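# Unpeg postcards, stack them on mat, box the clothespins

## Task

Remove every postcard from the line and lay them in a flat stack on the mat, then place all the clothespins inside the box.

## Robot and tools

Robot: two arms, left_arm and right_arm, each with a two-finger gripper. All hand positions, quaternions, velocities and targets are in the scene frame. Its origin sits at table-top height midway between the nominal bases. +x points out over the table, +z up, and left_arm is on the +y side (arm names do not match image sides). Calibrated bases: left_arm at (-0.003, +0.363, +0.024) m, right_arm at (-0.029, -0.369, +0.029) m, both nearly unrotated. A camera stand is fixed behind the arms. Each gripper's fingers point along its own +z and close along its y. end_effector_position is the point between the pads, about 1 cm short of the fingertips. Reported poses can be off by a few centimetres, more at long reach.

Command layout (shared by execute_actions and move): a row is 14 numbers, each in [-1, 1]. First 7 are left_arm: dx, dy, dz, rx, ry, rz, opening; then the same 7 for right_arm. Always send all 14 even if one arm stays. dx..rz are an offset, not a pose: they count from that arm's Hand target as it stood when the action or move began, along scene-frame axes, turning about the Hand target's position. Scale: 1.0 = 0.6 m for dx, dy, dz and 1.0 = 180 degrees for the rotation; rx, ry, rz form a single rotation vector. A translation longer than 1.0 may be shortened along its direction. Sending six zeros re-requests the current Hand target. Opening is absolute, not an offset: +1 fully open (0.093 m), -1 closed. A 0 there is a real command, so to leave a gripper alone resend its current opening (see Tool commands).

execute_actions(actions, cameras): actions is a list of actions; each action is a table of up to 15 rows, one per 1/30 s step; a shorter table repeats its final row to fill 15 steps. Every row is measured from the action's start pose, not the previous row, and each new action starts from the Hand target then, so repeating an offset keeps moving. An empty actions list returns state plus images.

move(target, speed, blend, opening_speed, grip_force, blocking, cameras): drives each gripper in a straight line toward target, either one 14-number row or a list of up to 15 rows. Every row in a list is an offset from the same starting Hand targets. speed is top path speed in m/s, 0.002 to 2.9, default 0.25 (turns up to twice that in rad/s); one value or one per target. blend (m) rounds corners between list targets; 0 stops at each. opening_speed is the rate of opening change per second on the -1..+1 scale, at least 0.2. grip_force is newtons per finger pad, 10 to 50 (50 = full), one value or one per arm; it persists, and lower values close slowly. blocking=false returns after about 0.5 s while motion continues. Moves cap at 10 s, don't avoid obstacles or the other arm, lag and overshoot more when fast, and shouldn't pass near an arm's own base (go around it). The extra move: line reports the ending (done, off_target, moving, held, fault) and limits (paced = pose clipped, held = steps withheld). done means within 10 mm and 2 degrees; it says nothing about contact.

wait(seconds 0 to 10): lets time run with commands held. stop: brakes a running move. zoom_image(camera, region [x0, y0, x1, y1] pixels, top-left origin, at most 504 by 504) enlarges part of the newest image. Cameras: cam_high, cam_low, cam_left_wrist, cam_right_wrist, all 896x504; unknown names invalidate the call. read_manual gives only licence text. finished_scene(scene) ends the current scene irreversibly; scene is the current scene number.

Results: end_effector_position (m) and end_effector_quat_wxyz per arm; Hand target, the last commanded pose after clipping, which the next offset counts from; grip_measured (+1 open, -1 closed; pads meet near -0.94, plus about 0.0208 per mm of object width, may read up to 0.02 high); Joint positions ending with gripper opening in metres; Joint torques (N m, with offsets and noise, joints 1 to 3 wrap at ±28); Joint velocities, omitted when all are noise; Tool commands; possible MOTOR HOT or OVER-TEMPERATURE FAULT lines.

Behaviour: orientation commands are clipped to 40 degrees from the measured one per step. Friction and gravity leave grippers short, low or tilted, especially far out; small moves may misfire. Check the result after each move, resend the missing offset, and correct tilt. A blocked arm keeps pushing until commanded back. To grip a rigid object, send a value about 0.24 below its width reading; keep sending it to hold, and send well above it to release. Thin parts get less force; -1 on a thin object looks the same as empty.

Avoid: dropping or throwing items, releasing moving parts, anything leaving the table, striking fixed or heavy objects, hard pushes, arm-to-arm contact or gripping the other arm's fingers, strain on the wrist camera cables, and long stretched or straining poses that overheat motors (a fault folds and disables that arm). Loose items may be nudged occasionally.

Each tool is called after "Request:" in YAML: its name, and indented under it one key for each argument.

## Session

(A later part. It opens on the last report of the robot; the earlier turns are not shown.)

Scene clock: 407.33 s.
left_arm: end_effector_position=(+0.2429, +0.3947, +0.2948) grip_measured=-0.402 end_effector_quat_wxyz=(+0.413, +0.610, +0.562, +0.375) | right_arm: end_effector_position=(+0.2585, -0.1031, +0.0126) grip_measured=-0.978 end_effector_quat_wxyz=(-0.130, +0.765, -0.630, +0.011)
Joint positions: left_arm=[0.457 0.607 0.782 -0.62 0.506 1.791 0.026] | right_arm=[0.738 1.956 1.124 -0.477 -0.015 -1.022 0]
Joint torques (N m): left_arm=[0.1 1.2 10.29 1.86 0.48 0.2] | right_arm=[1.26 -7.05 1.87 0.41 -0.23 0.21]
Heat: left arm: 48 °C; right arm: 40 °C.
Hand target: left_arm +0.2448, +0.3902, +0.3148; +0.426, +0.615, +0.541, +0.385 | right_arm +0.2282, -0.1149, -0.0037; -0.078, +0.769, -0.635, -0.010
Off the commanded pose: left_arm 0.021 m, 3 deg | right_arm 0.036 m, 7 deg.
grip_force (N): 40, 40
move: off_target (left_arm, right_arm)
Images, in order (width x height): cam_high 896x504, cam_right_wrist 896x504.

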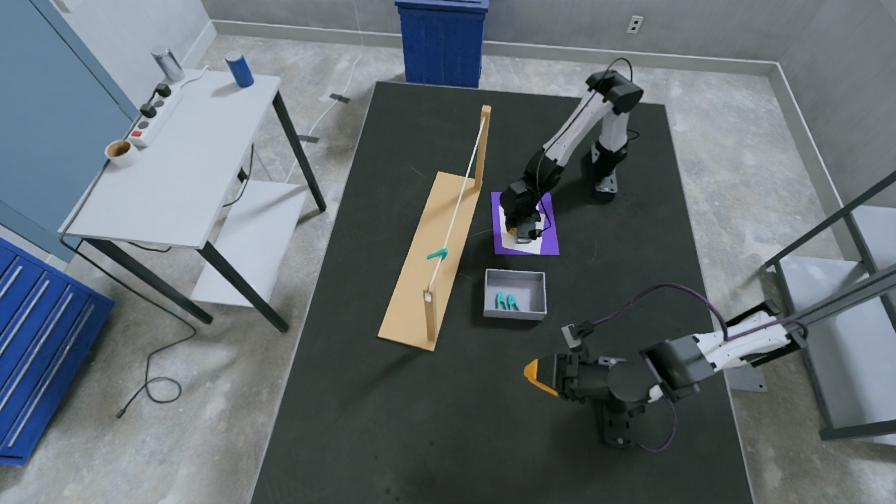

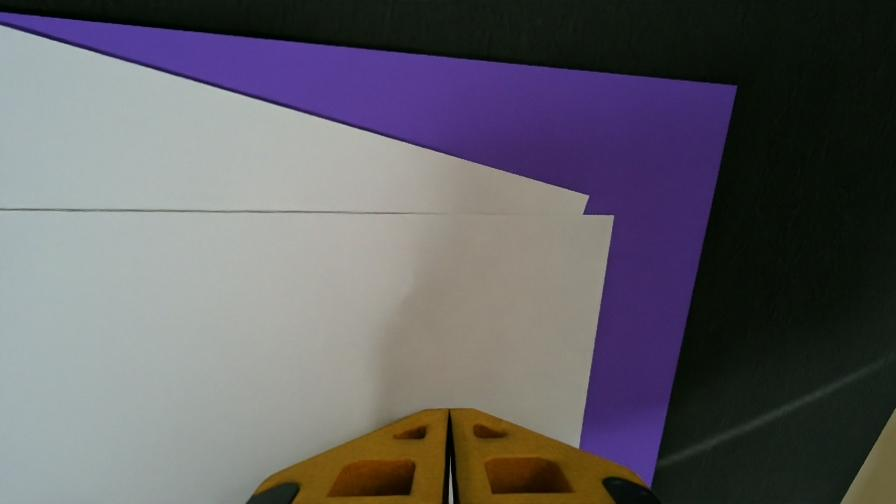

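Request:
move:
  target:
    - [0,0,0,0,0,0,-0.4,0.02,-0.04,0.003,0,0,0,-1]
  speed: 0.04

Request:
move:
  target:
    - [0,0,0,0,0,0,-0.4,0.02,0.02,0.01,0,0,0,-1]
    - [0,0,0,0,0,0,-0.4,0.02,0.02,0.15,0,0,0,-1]
    - [0,0,0,0,0,0,-0.4,0,-0.25,0.35,0,0,0,-1]
  speed: [0.05,0.06,0.2]
  blend: [0.0,0.03,0]
  cameras: ["cam_high","cam_right_wrist","cam_low"]

Request:
zoom_image:
  camera: "cam_high"
  region: [470, 160, 590, 280]

Scene clock: 409.00 s.
left_arm: end_effector_position=(+0.2429, +0.3947, +0.2948) grip_measured=-0.402 end_effector_quat_wxyz=(+0.413, +0.610, +0.562, +0.375) | right_arm: end_effector_position=(+0.2580, -0.1114, +0.0127) grip_measured=-0.978 end_effector_quat_wxyz=(-0.135, +0.768, -0.626, -0.007)
Joint positions: left_arm=[0.457 0.607 0.782 -0.62 0.506 1.791 0.026] | right_arm=[0.703 1.936 1.094 -0.465 -0.061 -1.06 0]
Joint torques (N m): left_arm=[0.13 1.18 10.32 1.86 0.49 0.2] | right_arm=[-0.8 -7.2 2.04 0.3 -0.06 -0.12]
Heat: left arm: 48 °C; right arm: 40 °C.
Hand target: left_arm +0.2448, +0.3902, +0.3148; +0.426, +0.615, +0.541, +0.385 | right_arm +0.2402, -0.1389, -0.0019; -0.078, +0.769, -0.635, -0.010
Off the commanded pose: left_arm 0.021 m, 3 deg | right_arm 0.036 m, 7 deg.
grip_force (N): 40, 40
move: off_target (left_arm, right_arm)

Scene clock: 413.20 s.
left_arm: end_effector_position=(+0.2429, +0.3947, +0.2948) grip_measured=-0.402 end_effector_quat_wxyz=(+0.413, +0.610, +0.562, +0.375) | right_arm: end_effector_position=(+0.2381, -0.2949, +0.1917) grip_measured=-0.978 end_effector_quat_wxyz=(-0.052, +0.761, -0.647, -0.012)
Joint positions: left_arm=[0.457 0.607 0.782 -0.62 0.506 1.791 0.026] | right_arm=[0.218 1.529 1.394 -1.367 -0.083 -1.51 0]
Joint torques (N m): left_arm=[0.13 1.24 10.29 1.86 0.49 0.2] | right_arm=[0.02 -6.28 8.68 0.38 -0.32 -0.13]
Heat: left arm: 48 °C; right arm: 40 °C.
Hand target: left_arm +0.2448, +0.3902, +0.3148; +0.426, +0.615, +0.541, +0.385 | right_arm +0.2402, -0.2889, +0.2081; -0.078, +0.769, -0.635, -0.010
Off the commanded pose: left_arm 0.021 m, 3 deg | right_arm 0.018 m, 3 deg.
grip_force (N): 40, 40
move: off_target (left_arm, right_arm)
Images, in order (width x height): cam_high 896x504, cam_low 896x504, cam_right_wrist 896x504.

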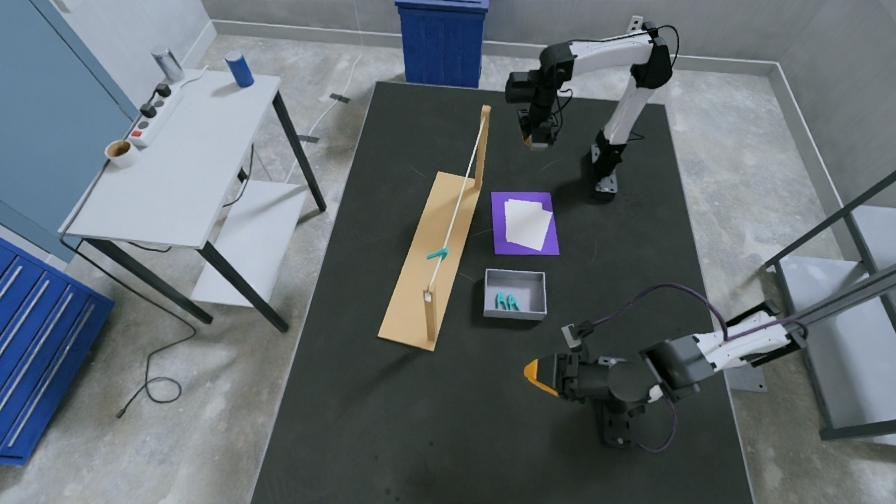

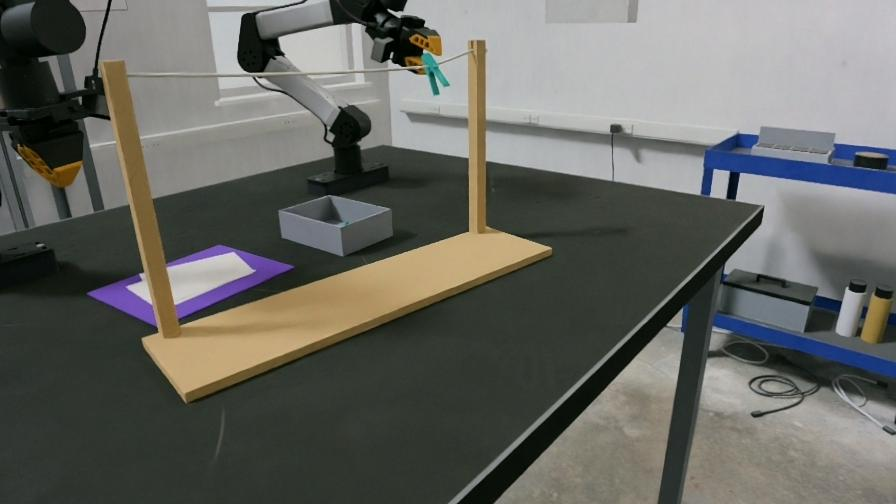

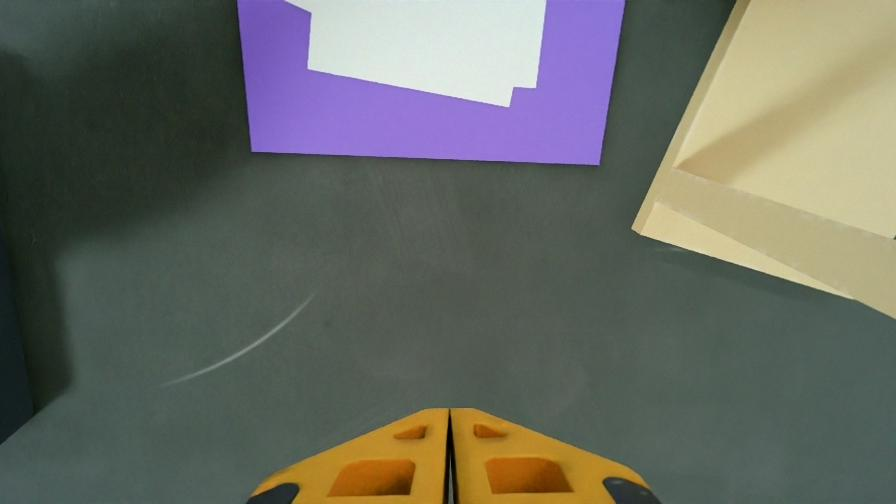

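Scaled by 4.200 from the camera's 896x504 image, which has a finer 1280x720 frame.

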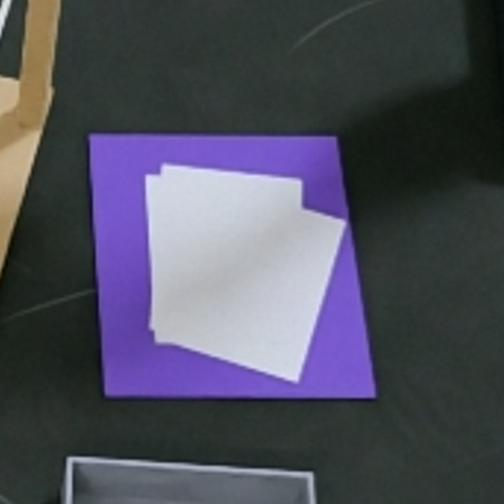

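Request:
move:
  target:
    - [0,0,0,0,0,0,-0.4,-0.165,0.21,-0.03,0,0,0,-1]
    - [0,0,0,0,0,0,-0.4,-0.165,0.21,-0.23,0,0,0,-1]
  speed: [0.2,0.12]
  blend: [0.03,0]
  cameras: ["cam_high","cam_right_wrist"]

Scene clock: 417.10 s.
left_arm: end_effector_position=(+0.2429, +0.3947, +0.2948) grip_measured=-0.402 end_effector_quat_wxyz=(+0.413, +0.610, +0.562, +0.375) | right_arm: end_effector_position=(+0.1350, -0.1677, +0.0698) grip_measured=-0.978 end_effector_quat_wxyz=(-0.061, +0.774, -0.630, -0.016)
Joint positions: left_arm=[0.457 0.607 0.782 -0.62 0.506 1.791 0.026] | right_arm=[0.864 1.482 0.855 -0.823 -0.034 -0.908 0]
Joint torques (N m): left_arm=[0.17 1.2 10.33 1.86 0.49 0.2] | right_arm=[0.73 -4.27 4.46 1.05 0.12 0.17]
Heat: left arm: 49 °C; right arm: 40 °C.
Hand target: left_arm +0.2448, +0.3902, +0.3148; +0.426, +0.615, +0.541, +0.385 | right_arm +0.1412, -0.1629, +0.0701; -0.078, +0.769, -0.635, -0.010
Off the commanded pose: left_arm 0.021 m, 3 deg | right_arm 0.008 m, 2 deg.
grip_force (N): 40, 40
move: off_target (left_arm)
Images, in order (width x height): cam_high 896x504, cam_right_wrist 896x504.

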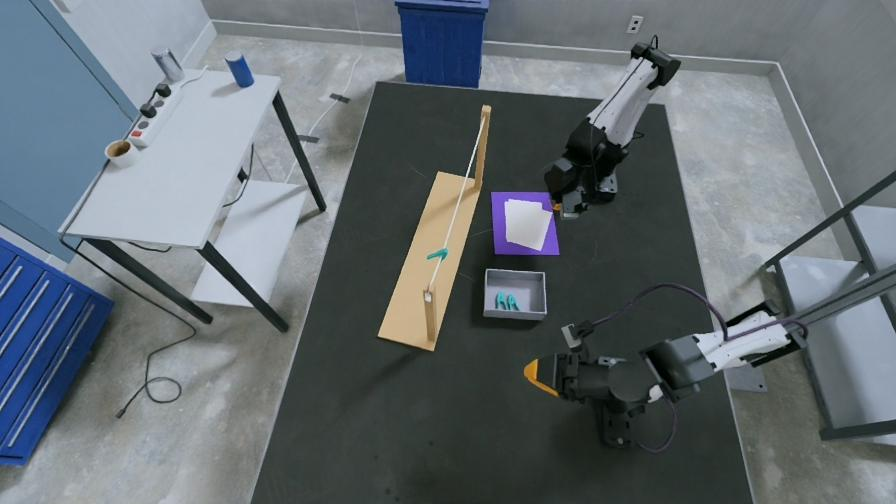

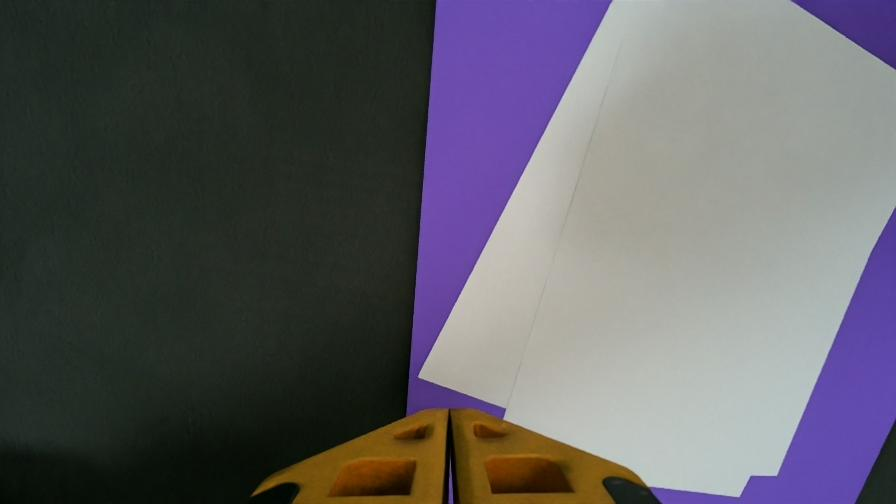

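Request:
move:
  target:
    - [0,0,0,0,0,0,-0.4,0.022,0.0,-0.0,0,0,0,-1]
    - [0,0,0,0,0,0,-0.4,0.022,0.0,-0.117,0,0,0,-1]
  speed: [0.1,0.06]
  cameras: ["cam_right_wrist"]

Scene clock: 419.73 s.
left_arm: end_effector_position=(+0.2429, +0.3947, +0.2948) grip_measured=-0.402 end_effector_quat_wxyz=(+0.413, +0.610, +0.562, +0.375) | right_arm: end_effector_position=(+0.1452, -0.1719, +0.0118) grip_measured=-0.978 end_effector_quat_wxyz=(-0.050, +0.763, -0.645, -0.015)
Joint positions: left_arm=[0.457 0.607 0.782 -0.62 0.506 1.791 0.026] | right_arm=[0.824 1.64 0.747 -0.579 -0.034 -0.91 0]
Joint torques (N m): left_arm=[0.09 1.21 10.33 1.86 0.48 0.2] | right_arm=[-0.23 -2.32 2.02 1.71 0.05 -0.12]
Heat: left arm: 49 °C; right arm: 40 °C.
Hand target: left_arm +0.2448, +0.3902, +0.3148; +0.426, +0.615, +0.541, +0.385 | right_arm +0.1544, -0.1629, -0.0001; -0.078, +0.769, -0.635, -0.010
Off the commanded pose: left_arm 0.021 m, 3 deg | right_arm 0.018 m, 3 deg.
grip_force (N): 40, 40
move: off_target (left_arm, right_arm)
Images, in order (width x height): cam_right_wrist 896x504.

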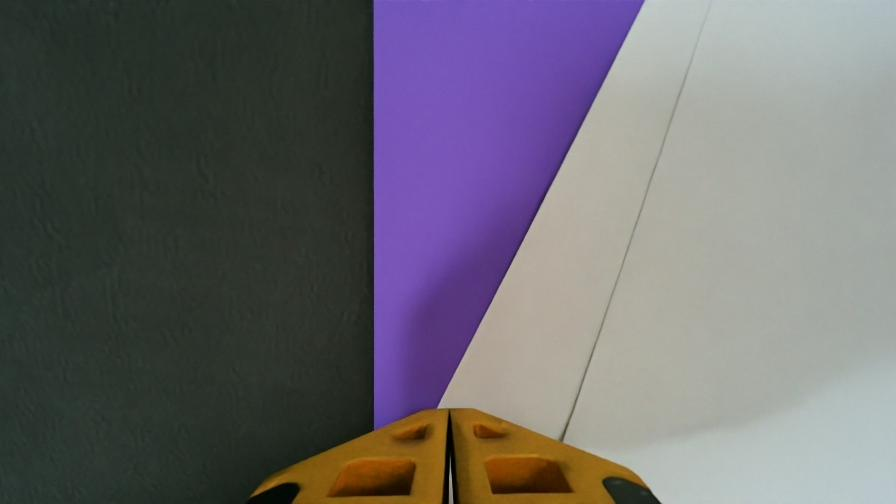

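Request:
move:
  target:
    - [0,0,0,0,0,0,-0.4,0.0,0.0,0.03,0,0,0,-1]
    - [0,0,0,0,0,0,-0.4,0.015,0.0,0.03,0,0,0,-1]
    - [0,0,0,0,0,0,-0.4,0.015,0.0,-0.008,0,0,0,-1]
    - [0,0,0,0,0,0,-0.4,0.07,0.0,-0.008,0,0,0,-1]
  speed: [0.1,0.06,0.04,0.04]
  cameras: ["cam_right_wrist"]

Scene clock: 423.47 s.
left_arm: end_effector_position=(+0.2429, +0.3947, +0.2948) grip_measured=-0.402 end_effector_quat_wxyz=(+0.413, +0.610, +0.562, +0.375) | right_arm: end_effector_position=(+0.1673, -0.1635, +0.0113) grip_measured=-0.978 end_effector_quat_wxyz=(-0.050, +0.770, -0.634, -0.047)
Joint positions: left_arm=[0.457 0.607 0.782 -0.62 0.506 1.791 0.026] | right_arm=[0.744 1.726 0.841 -0.599 -0.106 -1.013 0]
Joint torques (N m): left_arm=[0.14 1.26 10.36 1.86 0.48 0.21] | right_arm=[-1.52 -1.13 3.79 1.75 0.46 -0.17]
Heat: left arm: 50 °C; right arm: 39 °C.
Hand target: left_arm +0.2448, +0.3902, +0.3148; +0.426, +0.615, +0.541, +0.385 | right_arm +0.1964, -0.1629, -0.0049; -0.078, +0.769, -0.635, -0.010
Off the commanded pose: left_arm 0.021 m, 3 deg | right_arm 0.033 m, 5 deg.
grip_force (N): 40, 40
move: off_target (left_arm, right_arm)
Images, in order (width x height): cam_right_wrist 896x504.

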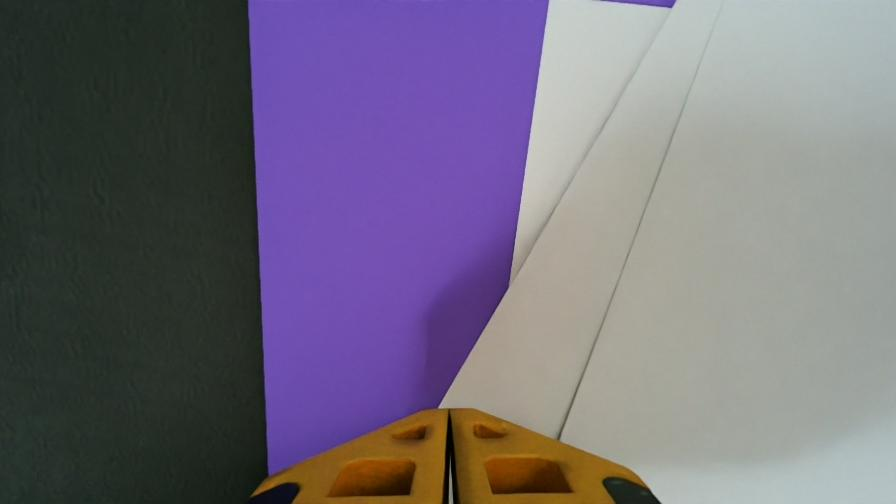

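Request:
move:
  target:
    - [0,0,0,0,0,0,-0.4,-0.03,0.0,0.0,0,0,0,-1]
    - [0,0,0,0,0,0,-0.4,-0.03,0.0,0.1,0,0,0,-1]
    - [0,0,0,0,0,0,-0.4,0.04,-0.22,0.4,0,0,0,-1]
  speed: [0.06,0.06,0.2]
  blend: [0.0,0.03,0]
  cameras: ["cam_high","cam_right_wrist"]

Request:
zoom_image:
  camera: "cam_high"
  region: [470, 160, 590, 280]

Scene clock: 427.50 s.
left_arm: end_effector_position=(+0.2429, +0.3947, +0.2948) grip_measured=-0.402 end_effector_quat_wxyz=(+0.413, +0.610, +0.562, +0.375) | right_arm: end_effector_position=(+0.2199, -0.3003, +0.2250) grip_measured=-0.978 end_effector_quat_wxyz=(-0.062, +0.761, -0.646, -0.006)
Joint positions: left_arm=[0.457 0.607 0.782 -0.62 0.506 1.791 0.026] | right_arm=[0.212 1.459 1.462 -1.482 -0.084 -1.516 0]
Joint torques (N m): left_arm=[0.1 1.22 10.33 1.87 0.48 0.21] | right_arm=[-0.03 -4.16 8.09 0.41 -0.32 -0.12]
Heat: left arm: 51 °C; right arm: 40 °C.
Hand target: left_arm +0.2448, +0.3902, +0.3148; +0.426, +0.615, +0.541, +0.385 | right_arm +0.2204, -0.2949, +0.2351; -0.078, +0.769, -0.635, -0.010
Off the commanded pose: left_arm 0.021 m, 3 deg | right_arm 0.012 m, 2 deg.
grip_force (N): 40, 40
move: off_target (left_arm, right_arm); blend cut to 0.0289 m at target 2
Images, in order (width x height): cam_high 896x504, cam_right_wrist 896x504.

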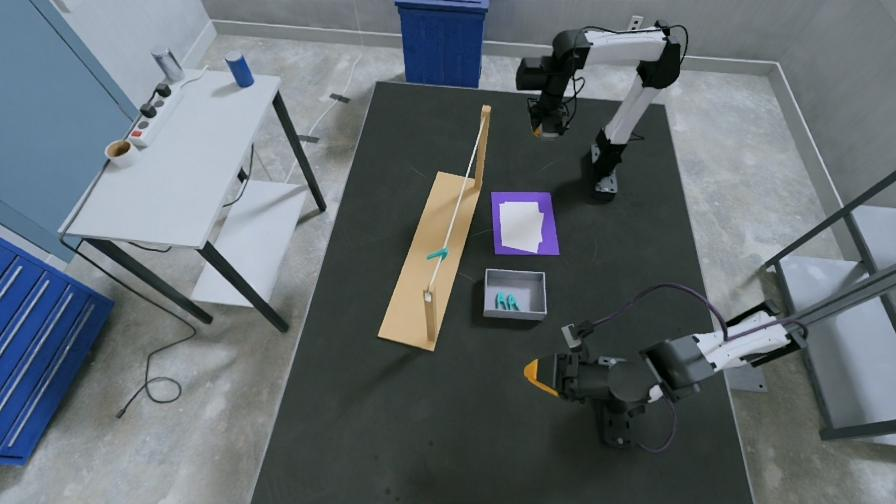

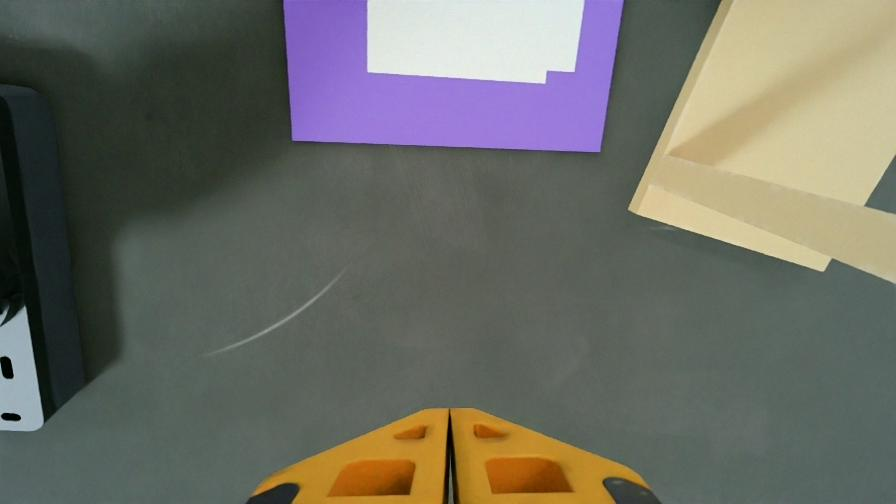

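Scaled by 4.200 from the camera's 896x504 image, which has a finer 1280x720 frame.

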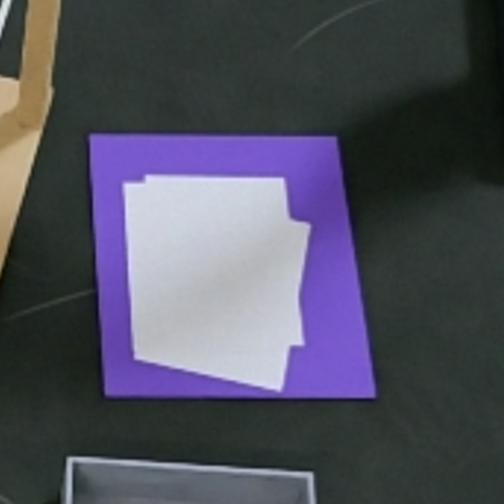

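Request:
move:
  target:
    - [0,0,0,0,0,0,-0.4,0.003,0.4,-0.05,0,0,0,-1]
    - [0,0,0,0,0,0,-0.4,0.003,0.4,-0.3,0,0,0,-1]
  speed: [0.2,0.12]
  blend: [0.03,0]
  cameras: ["cam_right_wrist"]

Scene clock: 431.17 s.
left_arm: end_effector_position=(+0.2429, +0.3947, +0.2948) grip_measured=-0.402 end_effector_quat_wxyz=(+0.413, +0.610, +0.562, +0.375) | right_arm: end_effector_position=(+0.2149, -0.0591, +0.0531) grip_measured=-0.978 end_effector_quat_wxyz=(-0.059, +0.776, -0.627, -0.015)
Joint positions: left_arm=[0.457 0.607 0.782 -0.62 0.506 1.791 0.026] | right_arm=[0.89 1.999 1.398 -0.852 -0.029 -0.889 0]
Joint torques (N m): left_arm=[0.13 1.2 10.36 1.86 0.48 0.21] | right_arm=[0.24 -8.84 4.63 1.03 0.1 0.17]
Heat: left arm: 51 °C; right arm: 40 °C.
Hand target: left_arm +0.2448, +0.3902, +0.3148; +0.426, +0.615, +0.541, +0.385 | right_arm +0.2222, -0.0549, +0.0551; -0.078, +0.769, -0.635, -0.010
Off the commanded pose: left_arm 0.021 m, 3 deg | right_arm 0.009 m, 3 deg.
grip_force (N): 40, 40
move: off_target (left_arm, right_arm)
Images, in order (width x height): cam_right_wrist 896x504.

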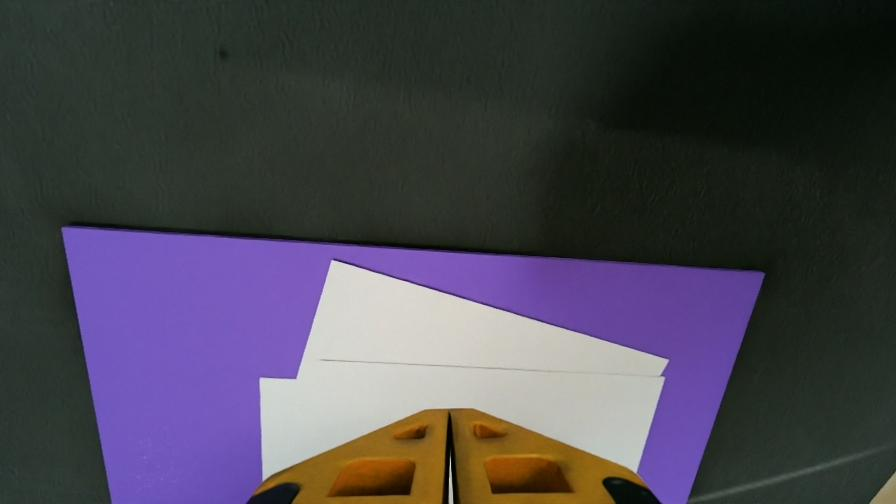

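Request:
move:
  target:
    - [0,0,0,0,0,0,-0.4,-0.03,0.0,0.0,0,0,0,-1]
    - [0,0,0,0,0,0,-0.4,-0.03,0.0,-0.1,0,0,0,-1]
    - [0,0,0,0,0,0,-0.4,-0.03,-0.065,-0.1,0,0,0,-1]
  speed: [0.1,0.06,0.04]
  cameras: ["cam_right_wrist"]

Scene clock: 435.03 s.
left_arm: end_effector_position=(+0.2429, +0.3947, +0.2948) grip_measured=-0.402 end_effector_quat_wxyz=(+0.413, +0.610, +0.562, +0.375) | right_arm: end_effector_position=(+0.2032, -0.0691, +0.0118) grip_measured=-0.978 end_effector_quat_wxyz=(-0.111, +0.772, -0.625, -0.030)
Joint positions: left_arm=[0.457 0.607 0.782 -0.62 0.506 1.791 0.026] | right_arm=[0.884 1.944 1.112 -0.517 -0.06 -0.889 0]
Joint torques (N m): left_arm=[0.12 1.22 10.3 1.86 0.49 0.21] | right_arm=[-1.43 -6.13 1.85 0.72 0.2 -0.13]
Heat: left arm: 52 °C; right arm: 39 °C.
Hand target: left_arm +0.2448, +0.3902, +0.3148; +0.426, +0.615, +0.541, +0.385 | right_arm +0.2042, -0.0939, -0.0049; -0.078, +0.769, -0.635, -0.010
Off the commanded pose: left_arm 0.021 m, 3 deg | right_arm 0.030 m, 5 deg.
grip_force (N): 40, 40
move: off_target (left_arm, right_arm)
Images, in order (width x height): cam_right_wrist 896x504.

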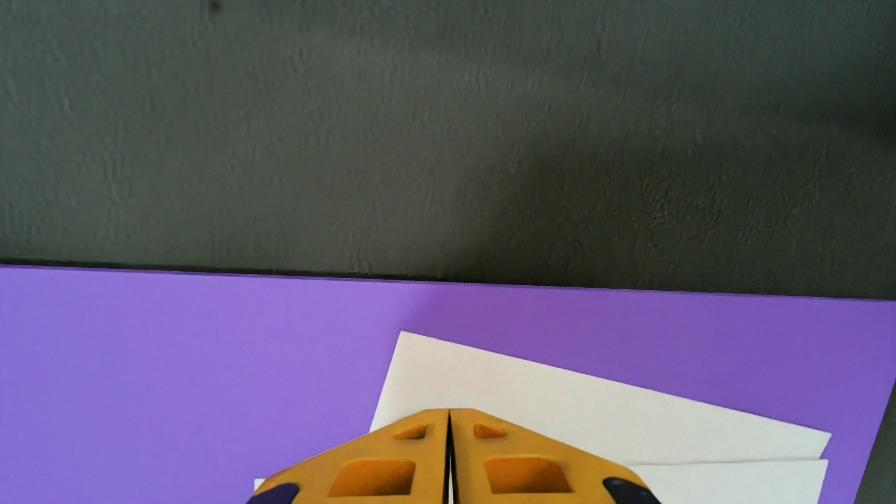

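Moved a bit. Slightly more, then lift.

Request:
move:
  target:
    - [0,0,0,0,0,0,-0.4,0.0,-0.015,0.003,0,0,0,-1]
    - [0,0,0,0,0,0,-0.4,0.0,0.02,0.003,0,0,0,-1]
    - [0,0,0,0,0,0,-0.4,0.0,0.02,0.12,0,0,0,-1]
    - [0,0,0,0,0,0,-0.4,0.02,-0.34,0.4,0,0,0,-1]
  speed: [0.04,0.06,0.06,0.2]
  blend: [0.0,0.0,0.03,0]
  cameras: ["cam_high","cam_right_wrist","cam_low"]

Request:
zoom_image:
  camera: "cam_high"
  region: [470, 160, 590, 280]

Request:
zoom_image:
  camera: "cam_low"
  region: [80, 210, 300, 340]

Scene clock: 440.17 s.
left_arm: end_effector_position=(+0.2429, +0.3947, +0.2948) grip_measured=-0.402 end_effector_quat_wxyz=(+0.413, +0.610, +0.562, +0.375) | right_arm: end_effector_position=(+0.2154, -0.3033, +0.2207) grip_measured=-0.978 end_effector_quat_wxyz=(-0.055, +0.761, -0.646, -0.011)
Joint positions: left_arm=[0.457 0.607 0.782 -0.62 0.506 1.791 0.026] | right_arm=[0.204 1.453 1.44 -1.485 -0.084 -1.525 0]
Joint torques (N m): left_arm=[0.1 1.18 10.35 1.86 0.49 0.2] | right_arm=[-0.12 -4.98 8.53 0.39 -0.33 -0.13]
Heat: left arm: 52 °C; right arm: 40 °C.
Hand target: left_arm +0.2448, +0.3902, +0.3148; +0.426, +0.615, +0.541, +0.385 | right_arm +0.2162, -0.2979, +0.2351; -0.078, +0.769, -0.635, -0.010
Off the commanded pose: left_arm 0.021 m, 3 deg | right_arm 0.015 m, 3 deg.
grip_force (N): 40, 40
move: off_target (left_arm, right_arm)
Images, in order (width x height): cam_high 896x504, cam_low 896x504, cam_right_wrist 896x504.

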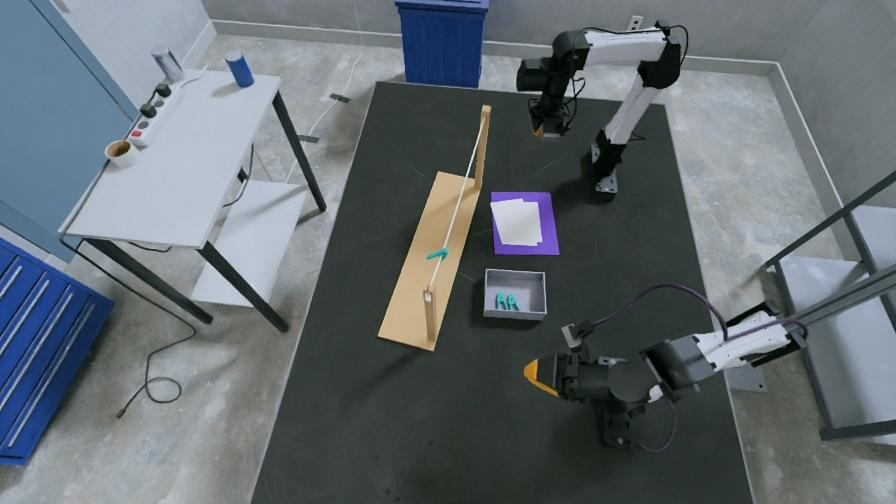

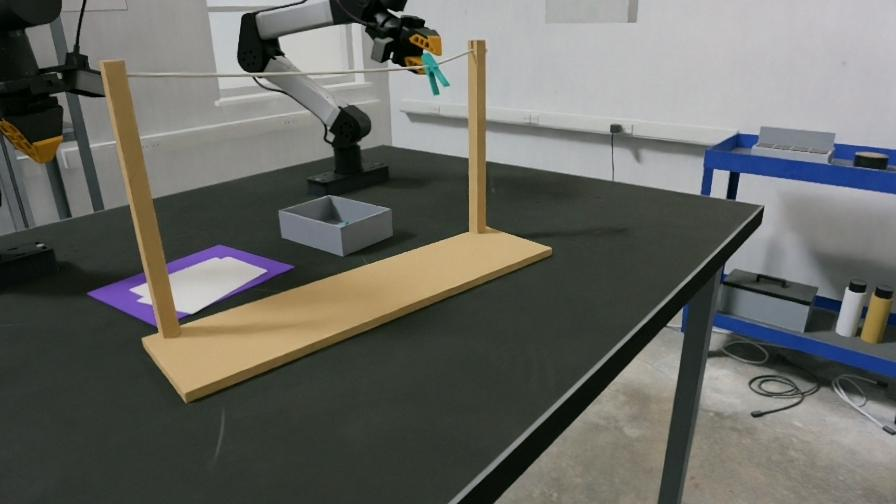

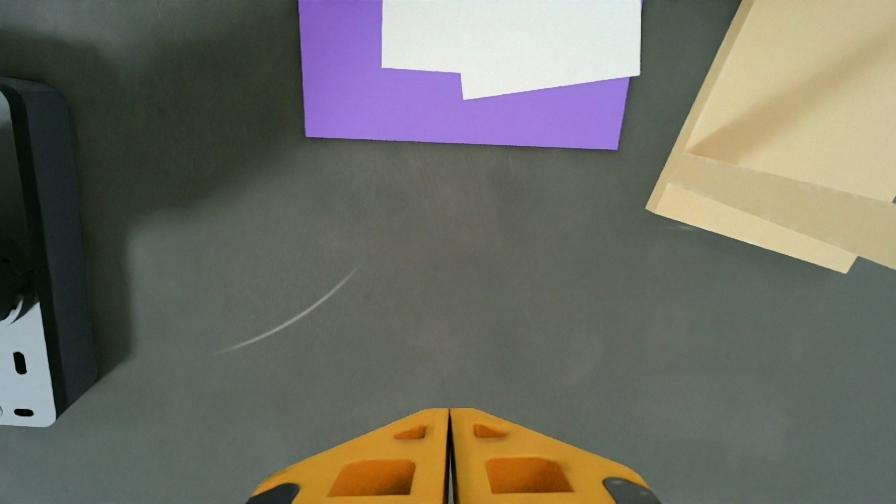

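Scaled by 4.200 from the camera's 896x504 image, which has a finer 1280x720 frame.

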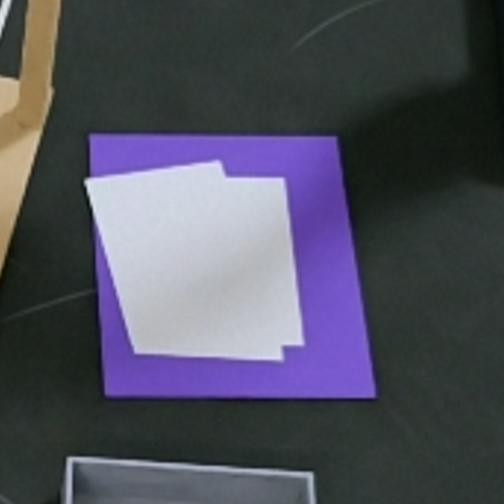

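Scaled by 2.291 from the camera's 896x504 image, which has a finer 1280x720 frame.

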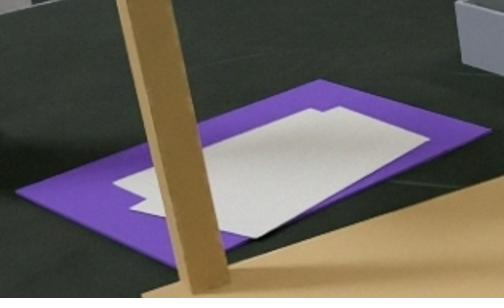

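Request:
move:
  target:
    - [0,0,0,0,0,0,-0.4,0.125,0.166,-0.05,0,0,0,-1]
    - [0,0,0,0,0,0,-0.4,0.125,0.166,-0.3,0,0,0,-1]
  speed: [0.15,0.1]
  blend: [0.02,0]
  cameras: ["cam_right_wrist","cam_high"]

Scene clock: 444.93 s.
left_arm: end_effector_position=(+0.2429, +0.3947, +0.2948) grip_measured=-0.402 end_effector_quat_wxyz=(+0.413, +0.610, +0.562, +0.375) | right_arm: end_effector_position=(+0.2837, -0.2007, +0.0534) grip_measured=-0.978 end_effector_quat_wxyz=(-0.062, +0.773, -0.631, -0.019)
Joint positions: left_arm=[0.457 0.607 0.782 -0.62 0.506 1.791 0.026] | right_arm=[0.451 1.878 1.229 -0.826 -0.086 -1.315 0]
Joint torques (N m): left_arm=[0.1 1.24 10.3 1.86 0.5 0.21] | right_arm=[0.42 -7.65 4.41 0.95 -0.03 0.17]
Heat: left arm: 53 °C; right arm: 40 °C.
Hand target: left_arm +0.2448, +0.3902, +0.3148; +0.426, +0.615, +0.541, +0.385 | right_arm +0.2912, -0.1983, +0.0551; -0.078, +0.769, -0.635, -0.010
Off the commanded pose: left_arm 0.021 m, 3 deg | right_arm 0.008 m, 2 deg.
grip_force (N): 40, 40
move: off_target (left_arm)
Images, in order (width x height): cam_high 896x504, cam_right_wrist 896x504.

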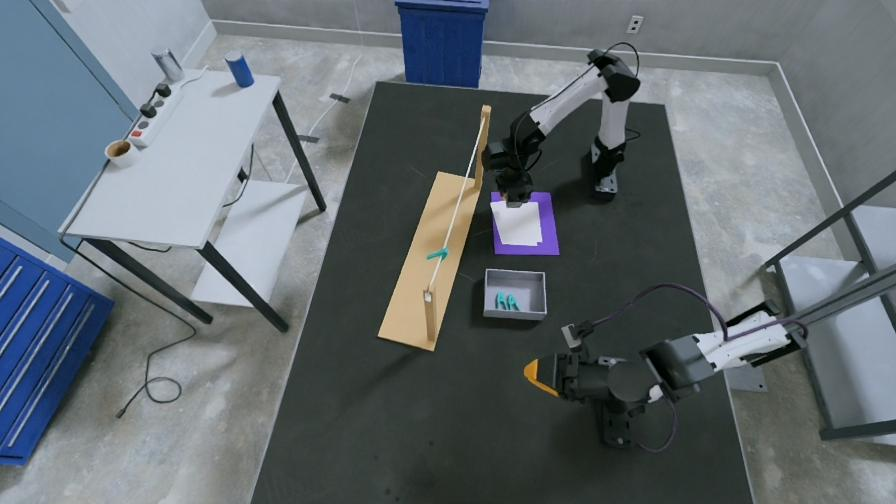

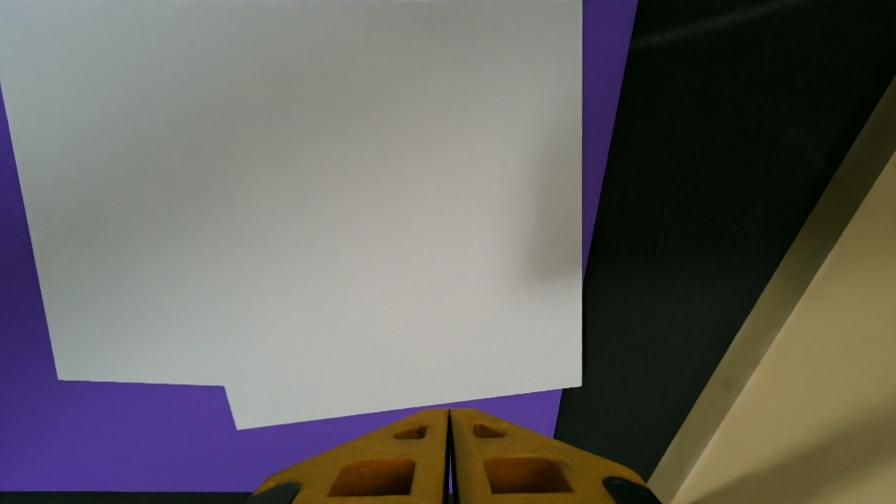

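Request:
move:
  target:
    - [0,0,0,0,0,0,-0.4,0.025,-0.008,0.0,0,0,0,-1]
    - [0,0,0,0,0,0,-0.4,0.025,-0.008,-0.095,0,0,0,-1]
    - [0,0,0,0,0,0,-0.4,-0.035,-0.008,-0.095,0,0,0,-1]
  speed: [0.1,0.06,0.04]
  cameras: ["cam_right_wrist"]

Scene clock: 448.50 s.
left_arm: end_effector_position=(+0.2429, +0.3947, +0.2948) grip_measured=-0.402 end_effector_quat_wxyz=(+0.413, +0.610, +0.562, +0.375) | right_arm: end_effector_position=(+0.2943, -0.2056, +0.0118) grip_measured=-0.978 end_effector_quat_wxyz=(-0.106, +0.766, -0.634, +0.016)
Joint positions: left_arm=[0.457 0.607 0.782 -0.62 0.506 1.791 0.026] | right_arm=[0.437 1.899 1.052 -0.519 -0.061 -1.313 0]
Joint torques (N m): left_arm=[0.12 1.21 10.25 1.86 0.49 0.2] | right_arm=[1.62 -6.13 1.85 0.56 -0.22 0.18]
Heat: left arm: 53 °C; right arm: 40 °C.
Hand target: left_arm +0.2448, +0.3902, +0.3148; +0.426, +0.615, +0.541, +0.385 | right_arm +0.2702, -0.2031, -0.0019; -0.078, +0.769, -0.635, -0.010
Off the commanded pose: left_arm 0.021 m, 3 deg | right_arm 0.028 m, 4 deg.
grip_force (N): 40, 40
move: off_target (left_arm, right_arm)
Images, in order (width x height): cam_right_wrist 896x504.

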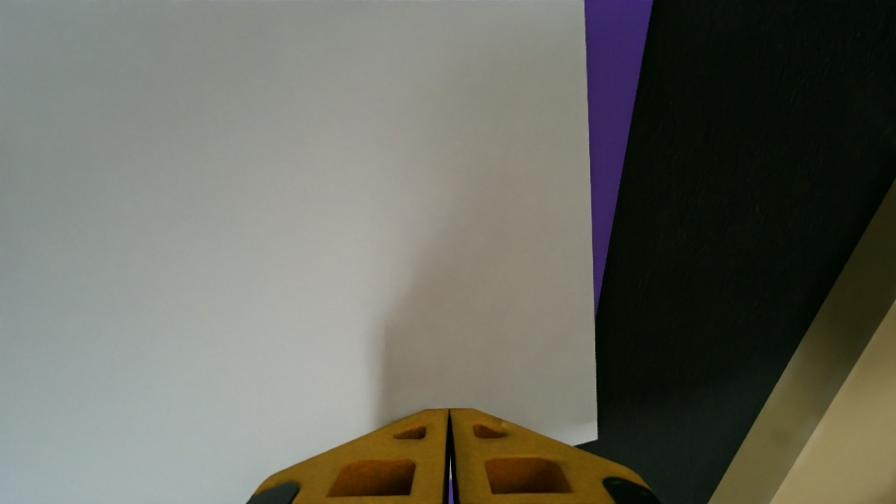

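Request:
move:
  target:
    - [0,0,0,0,0,0,-0.4,-0.04,0.0,0.002,0,0,0,-1]
  speed: [0.04]
  cameras: ["cam_right_wrist","cam_high"]

Request:
zoom_image:
  camera: "cam_high"
  region: [470, 160, 590, 280]

Scene clock: 449.90 s.
left_arm: end_effector_position=(+0.2429, +0.3947, +0.2948) grip_measured=-0.402 end_effector_quat_wxyz=(+0.413, +0.610, +0.562, +0.375) | right_arm: end_effector_position=(+0.2768, -0.1969, +0.0122) grip_measured=-0.978 end_effector_quat_wxyz=(-0.123, +0.767, -0.629, +0.019)
Joint positions: left_arm=[0.457 0.607 0.782 -0.62 0.506 1.791 0.026] | right_arm=[0.482 1.838 0.96 -0.451 -0.06 -1.277 0]
Joint torques (N m): left_arm=[0.1 1.2 10.33 1.86 0.49 0.2] | right_arm=[1.11 -6.35 1.87 0.34 -0.17 0.18]
Heat: left arm: 53 °C; right arm: 39 °C.
Hand target: left_arm +0.2448, +0.3902, +0.3148; +0.426, +0.615, +0.541, +0.385 | right_arm +0.2462, -0.2031, -0.0007; -0.078, +0.769, -0.635, -0.010
Off the commanded pose: left_arm 0.021 m, 3 deg | right_arm 0.034 m, 6 deg.
grip_force (N): 40, 40
move: off_target (left_arm, right_arm)
Images, in order (width x height): cam_high 896x504, cam_right_wrist 896x504.

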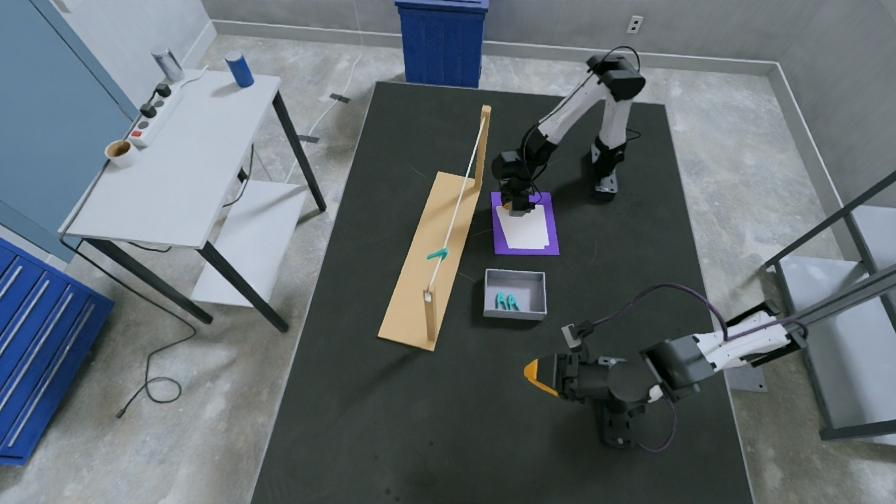

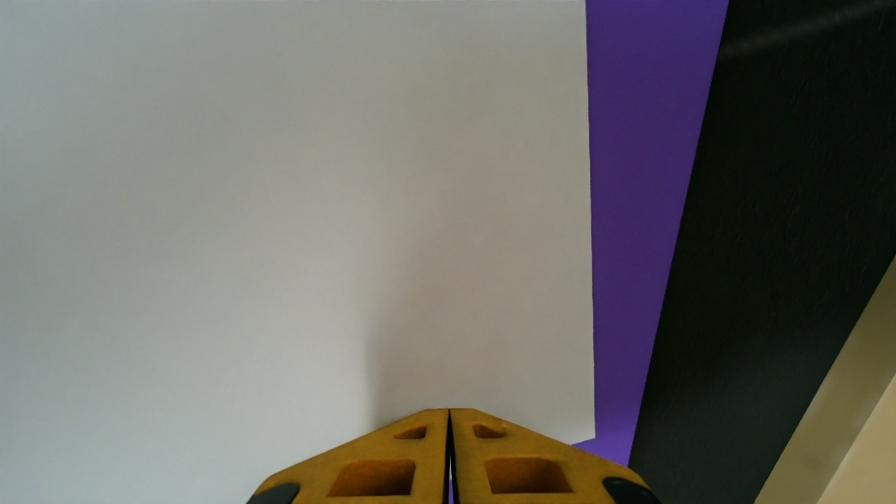

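Scaled by 4.200 from the camera's 896x504 image, which has a finer 1280x720 frame.

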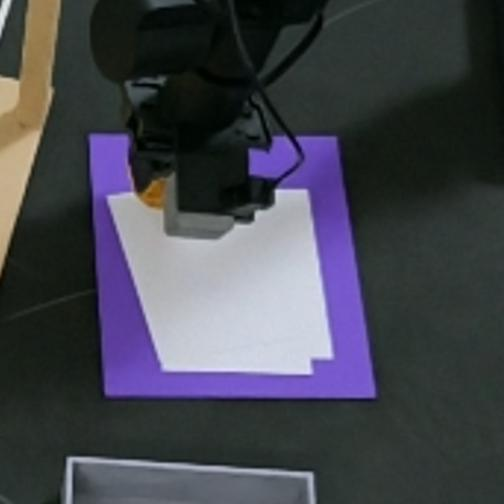

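Request:
move:
  target:
    - [0,0,0,0,0,0,-0.4,0.035,0.0,0.002,0,0,0,-1]
    - [0,0,0,0,0,0,-0.4,0.035,0.0,0.12,0,0,0,-1]
    - [0,0,0,0,0,0,-0.4,-0.07,-0.166,0.5,0,0,0,-1]
  speed: [0.06,0.06,0.2]
  blend: [0.0,0.03,0]
  cameras: ["all"]

Request:
zoom_image:
  camera: "cam_high"
  region: [470, 160, 590, 280]

Request:
zoom_image:
  camera: "cam_low"
  region: [370, 30, 500, 130]

Scene clock: 454.77 s.
left_arm: end_effector_position=(+0.2429, +0.3947, +0.2948) grip_measured=-0.402 end_effector_quat_wxyz=(+0.413, +0.610, +0.562, +0.375) | right_arm: end_effector_position=(+0.2081, -0.3065, +0.2909) grip_measured=-0.978 end_effector_quat_wxyz=(-0.143, +0.753, -0.640, +0.057)
Joint positions: left_arm=[0.457 0.607 0.782 -0.62 0.506 1.791 0.026] | right_arm=[0.197 1.318 1.591 -1.547 -0.086 -1.522 0]
Joint torques (N m): left_arm=[0.08 1.2 10.3 1.86 0.48 0.21] | right_arm=[-0.21 -2.85 7.21 0.78 -0.31 -0.13]
Heat: left arm: 53 °C; right arm: 40 °C.
Hand target: left_arm +0.2448, +0.3902, +0.3148; +0.426, +0.615, +0.541, +0.385 | right_arm +0.2042, -0.3027, +0.2993; -0.078, +0.769, -0.635, -0.010
Off the commanded pose: left_arm 0.021 m, 3 deg | right_arm 0.010 m, 11 deg.
joint sent to its limit (right arm) — joint 4 (wrist pitch), lower limit. The joint targets are off in position and orientation.
grip_force (N): 40, 40
move: off_target (left_arm, right_arm)

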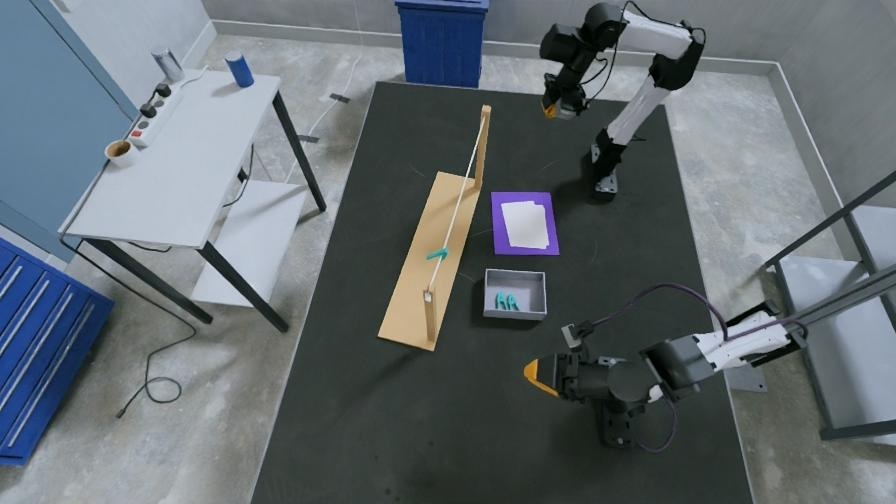

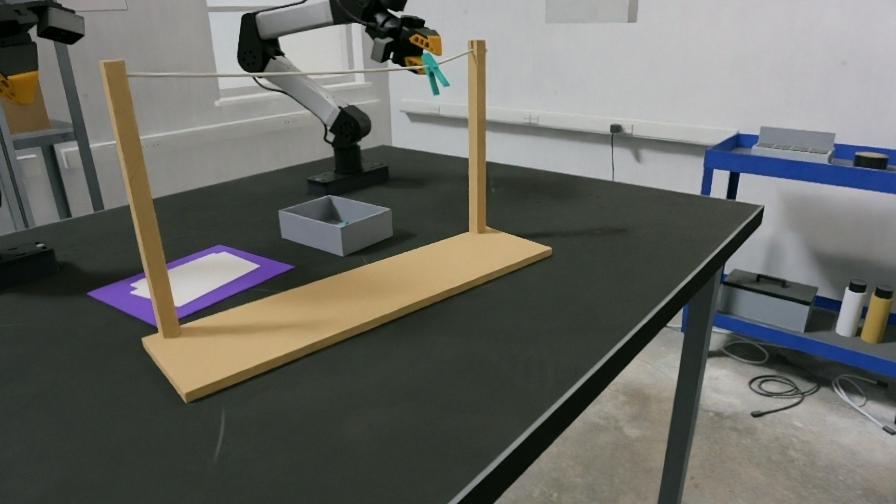

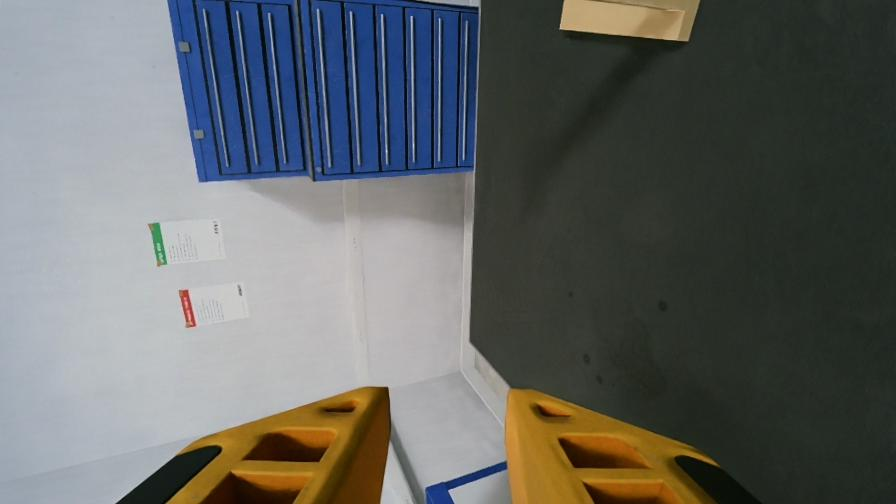

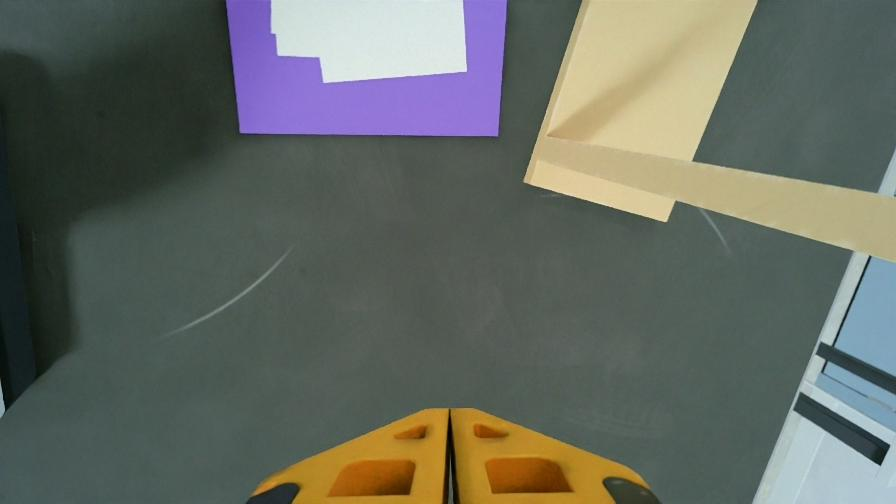

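Scaled by 4.200 from the camera's 896x504 image, which has a finer 1280x720 frame.

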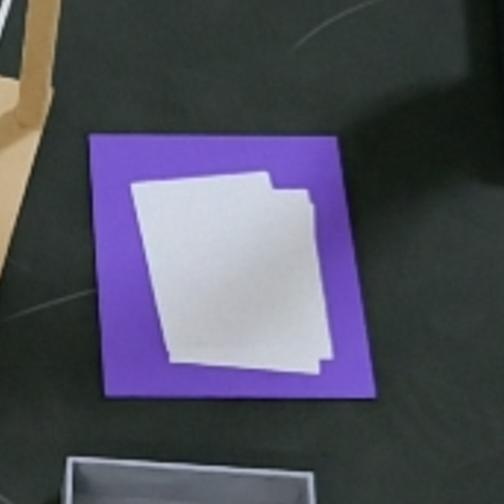

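Scaled by 3.877 from the camera's 896x504 image, which has a finer 1280x720 frame.

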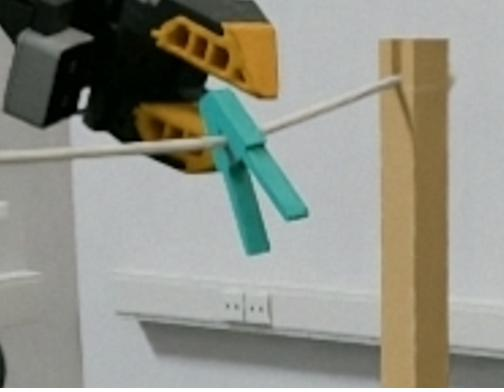

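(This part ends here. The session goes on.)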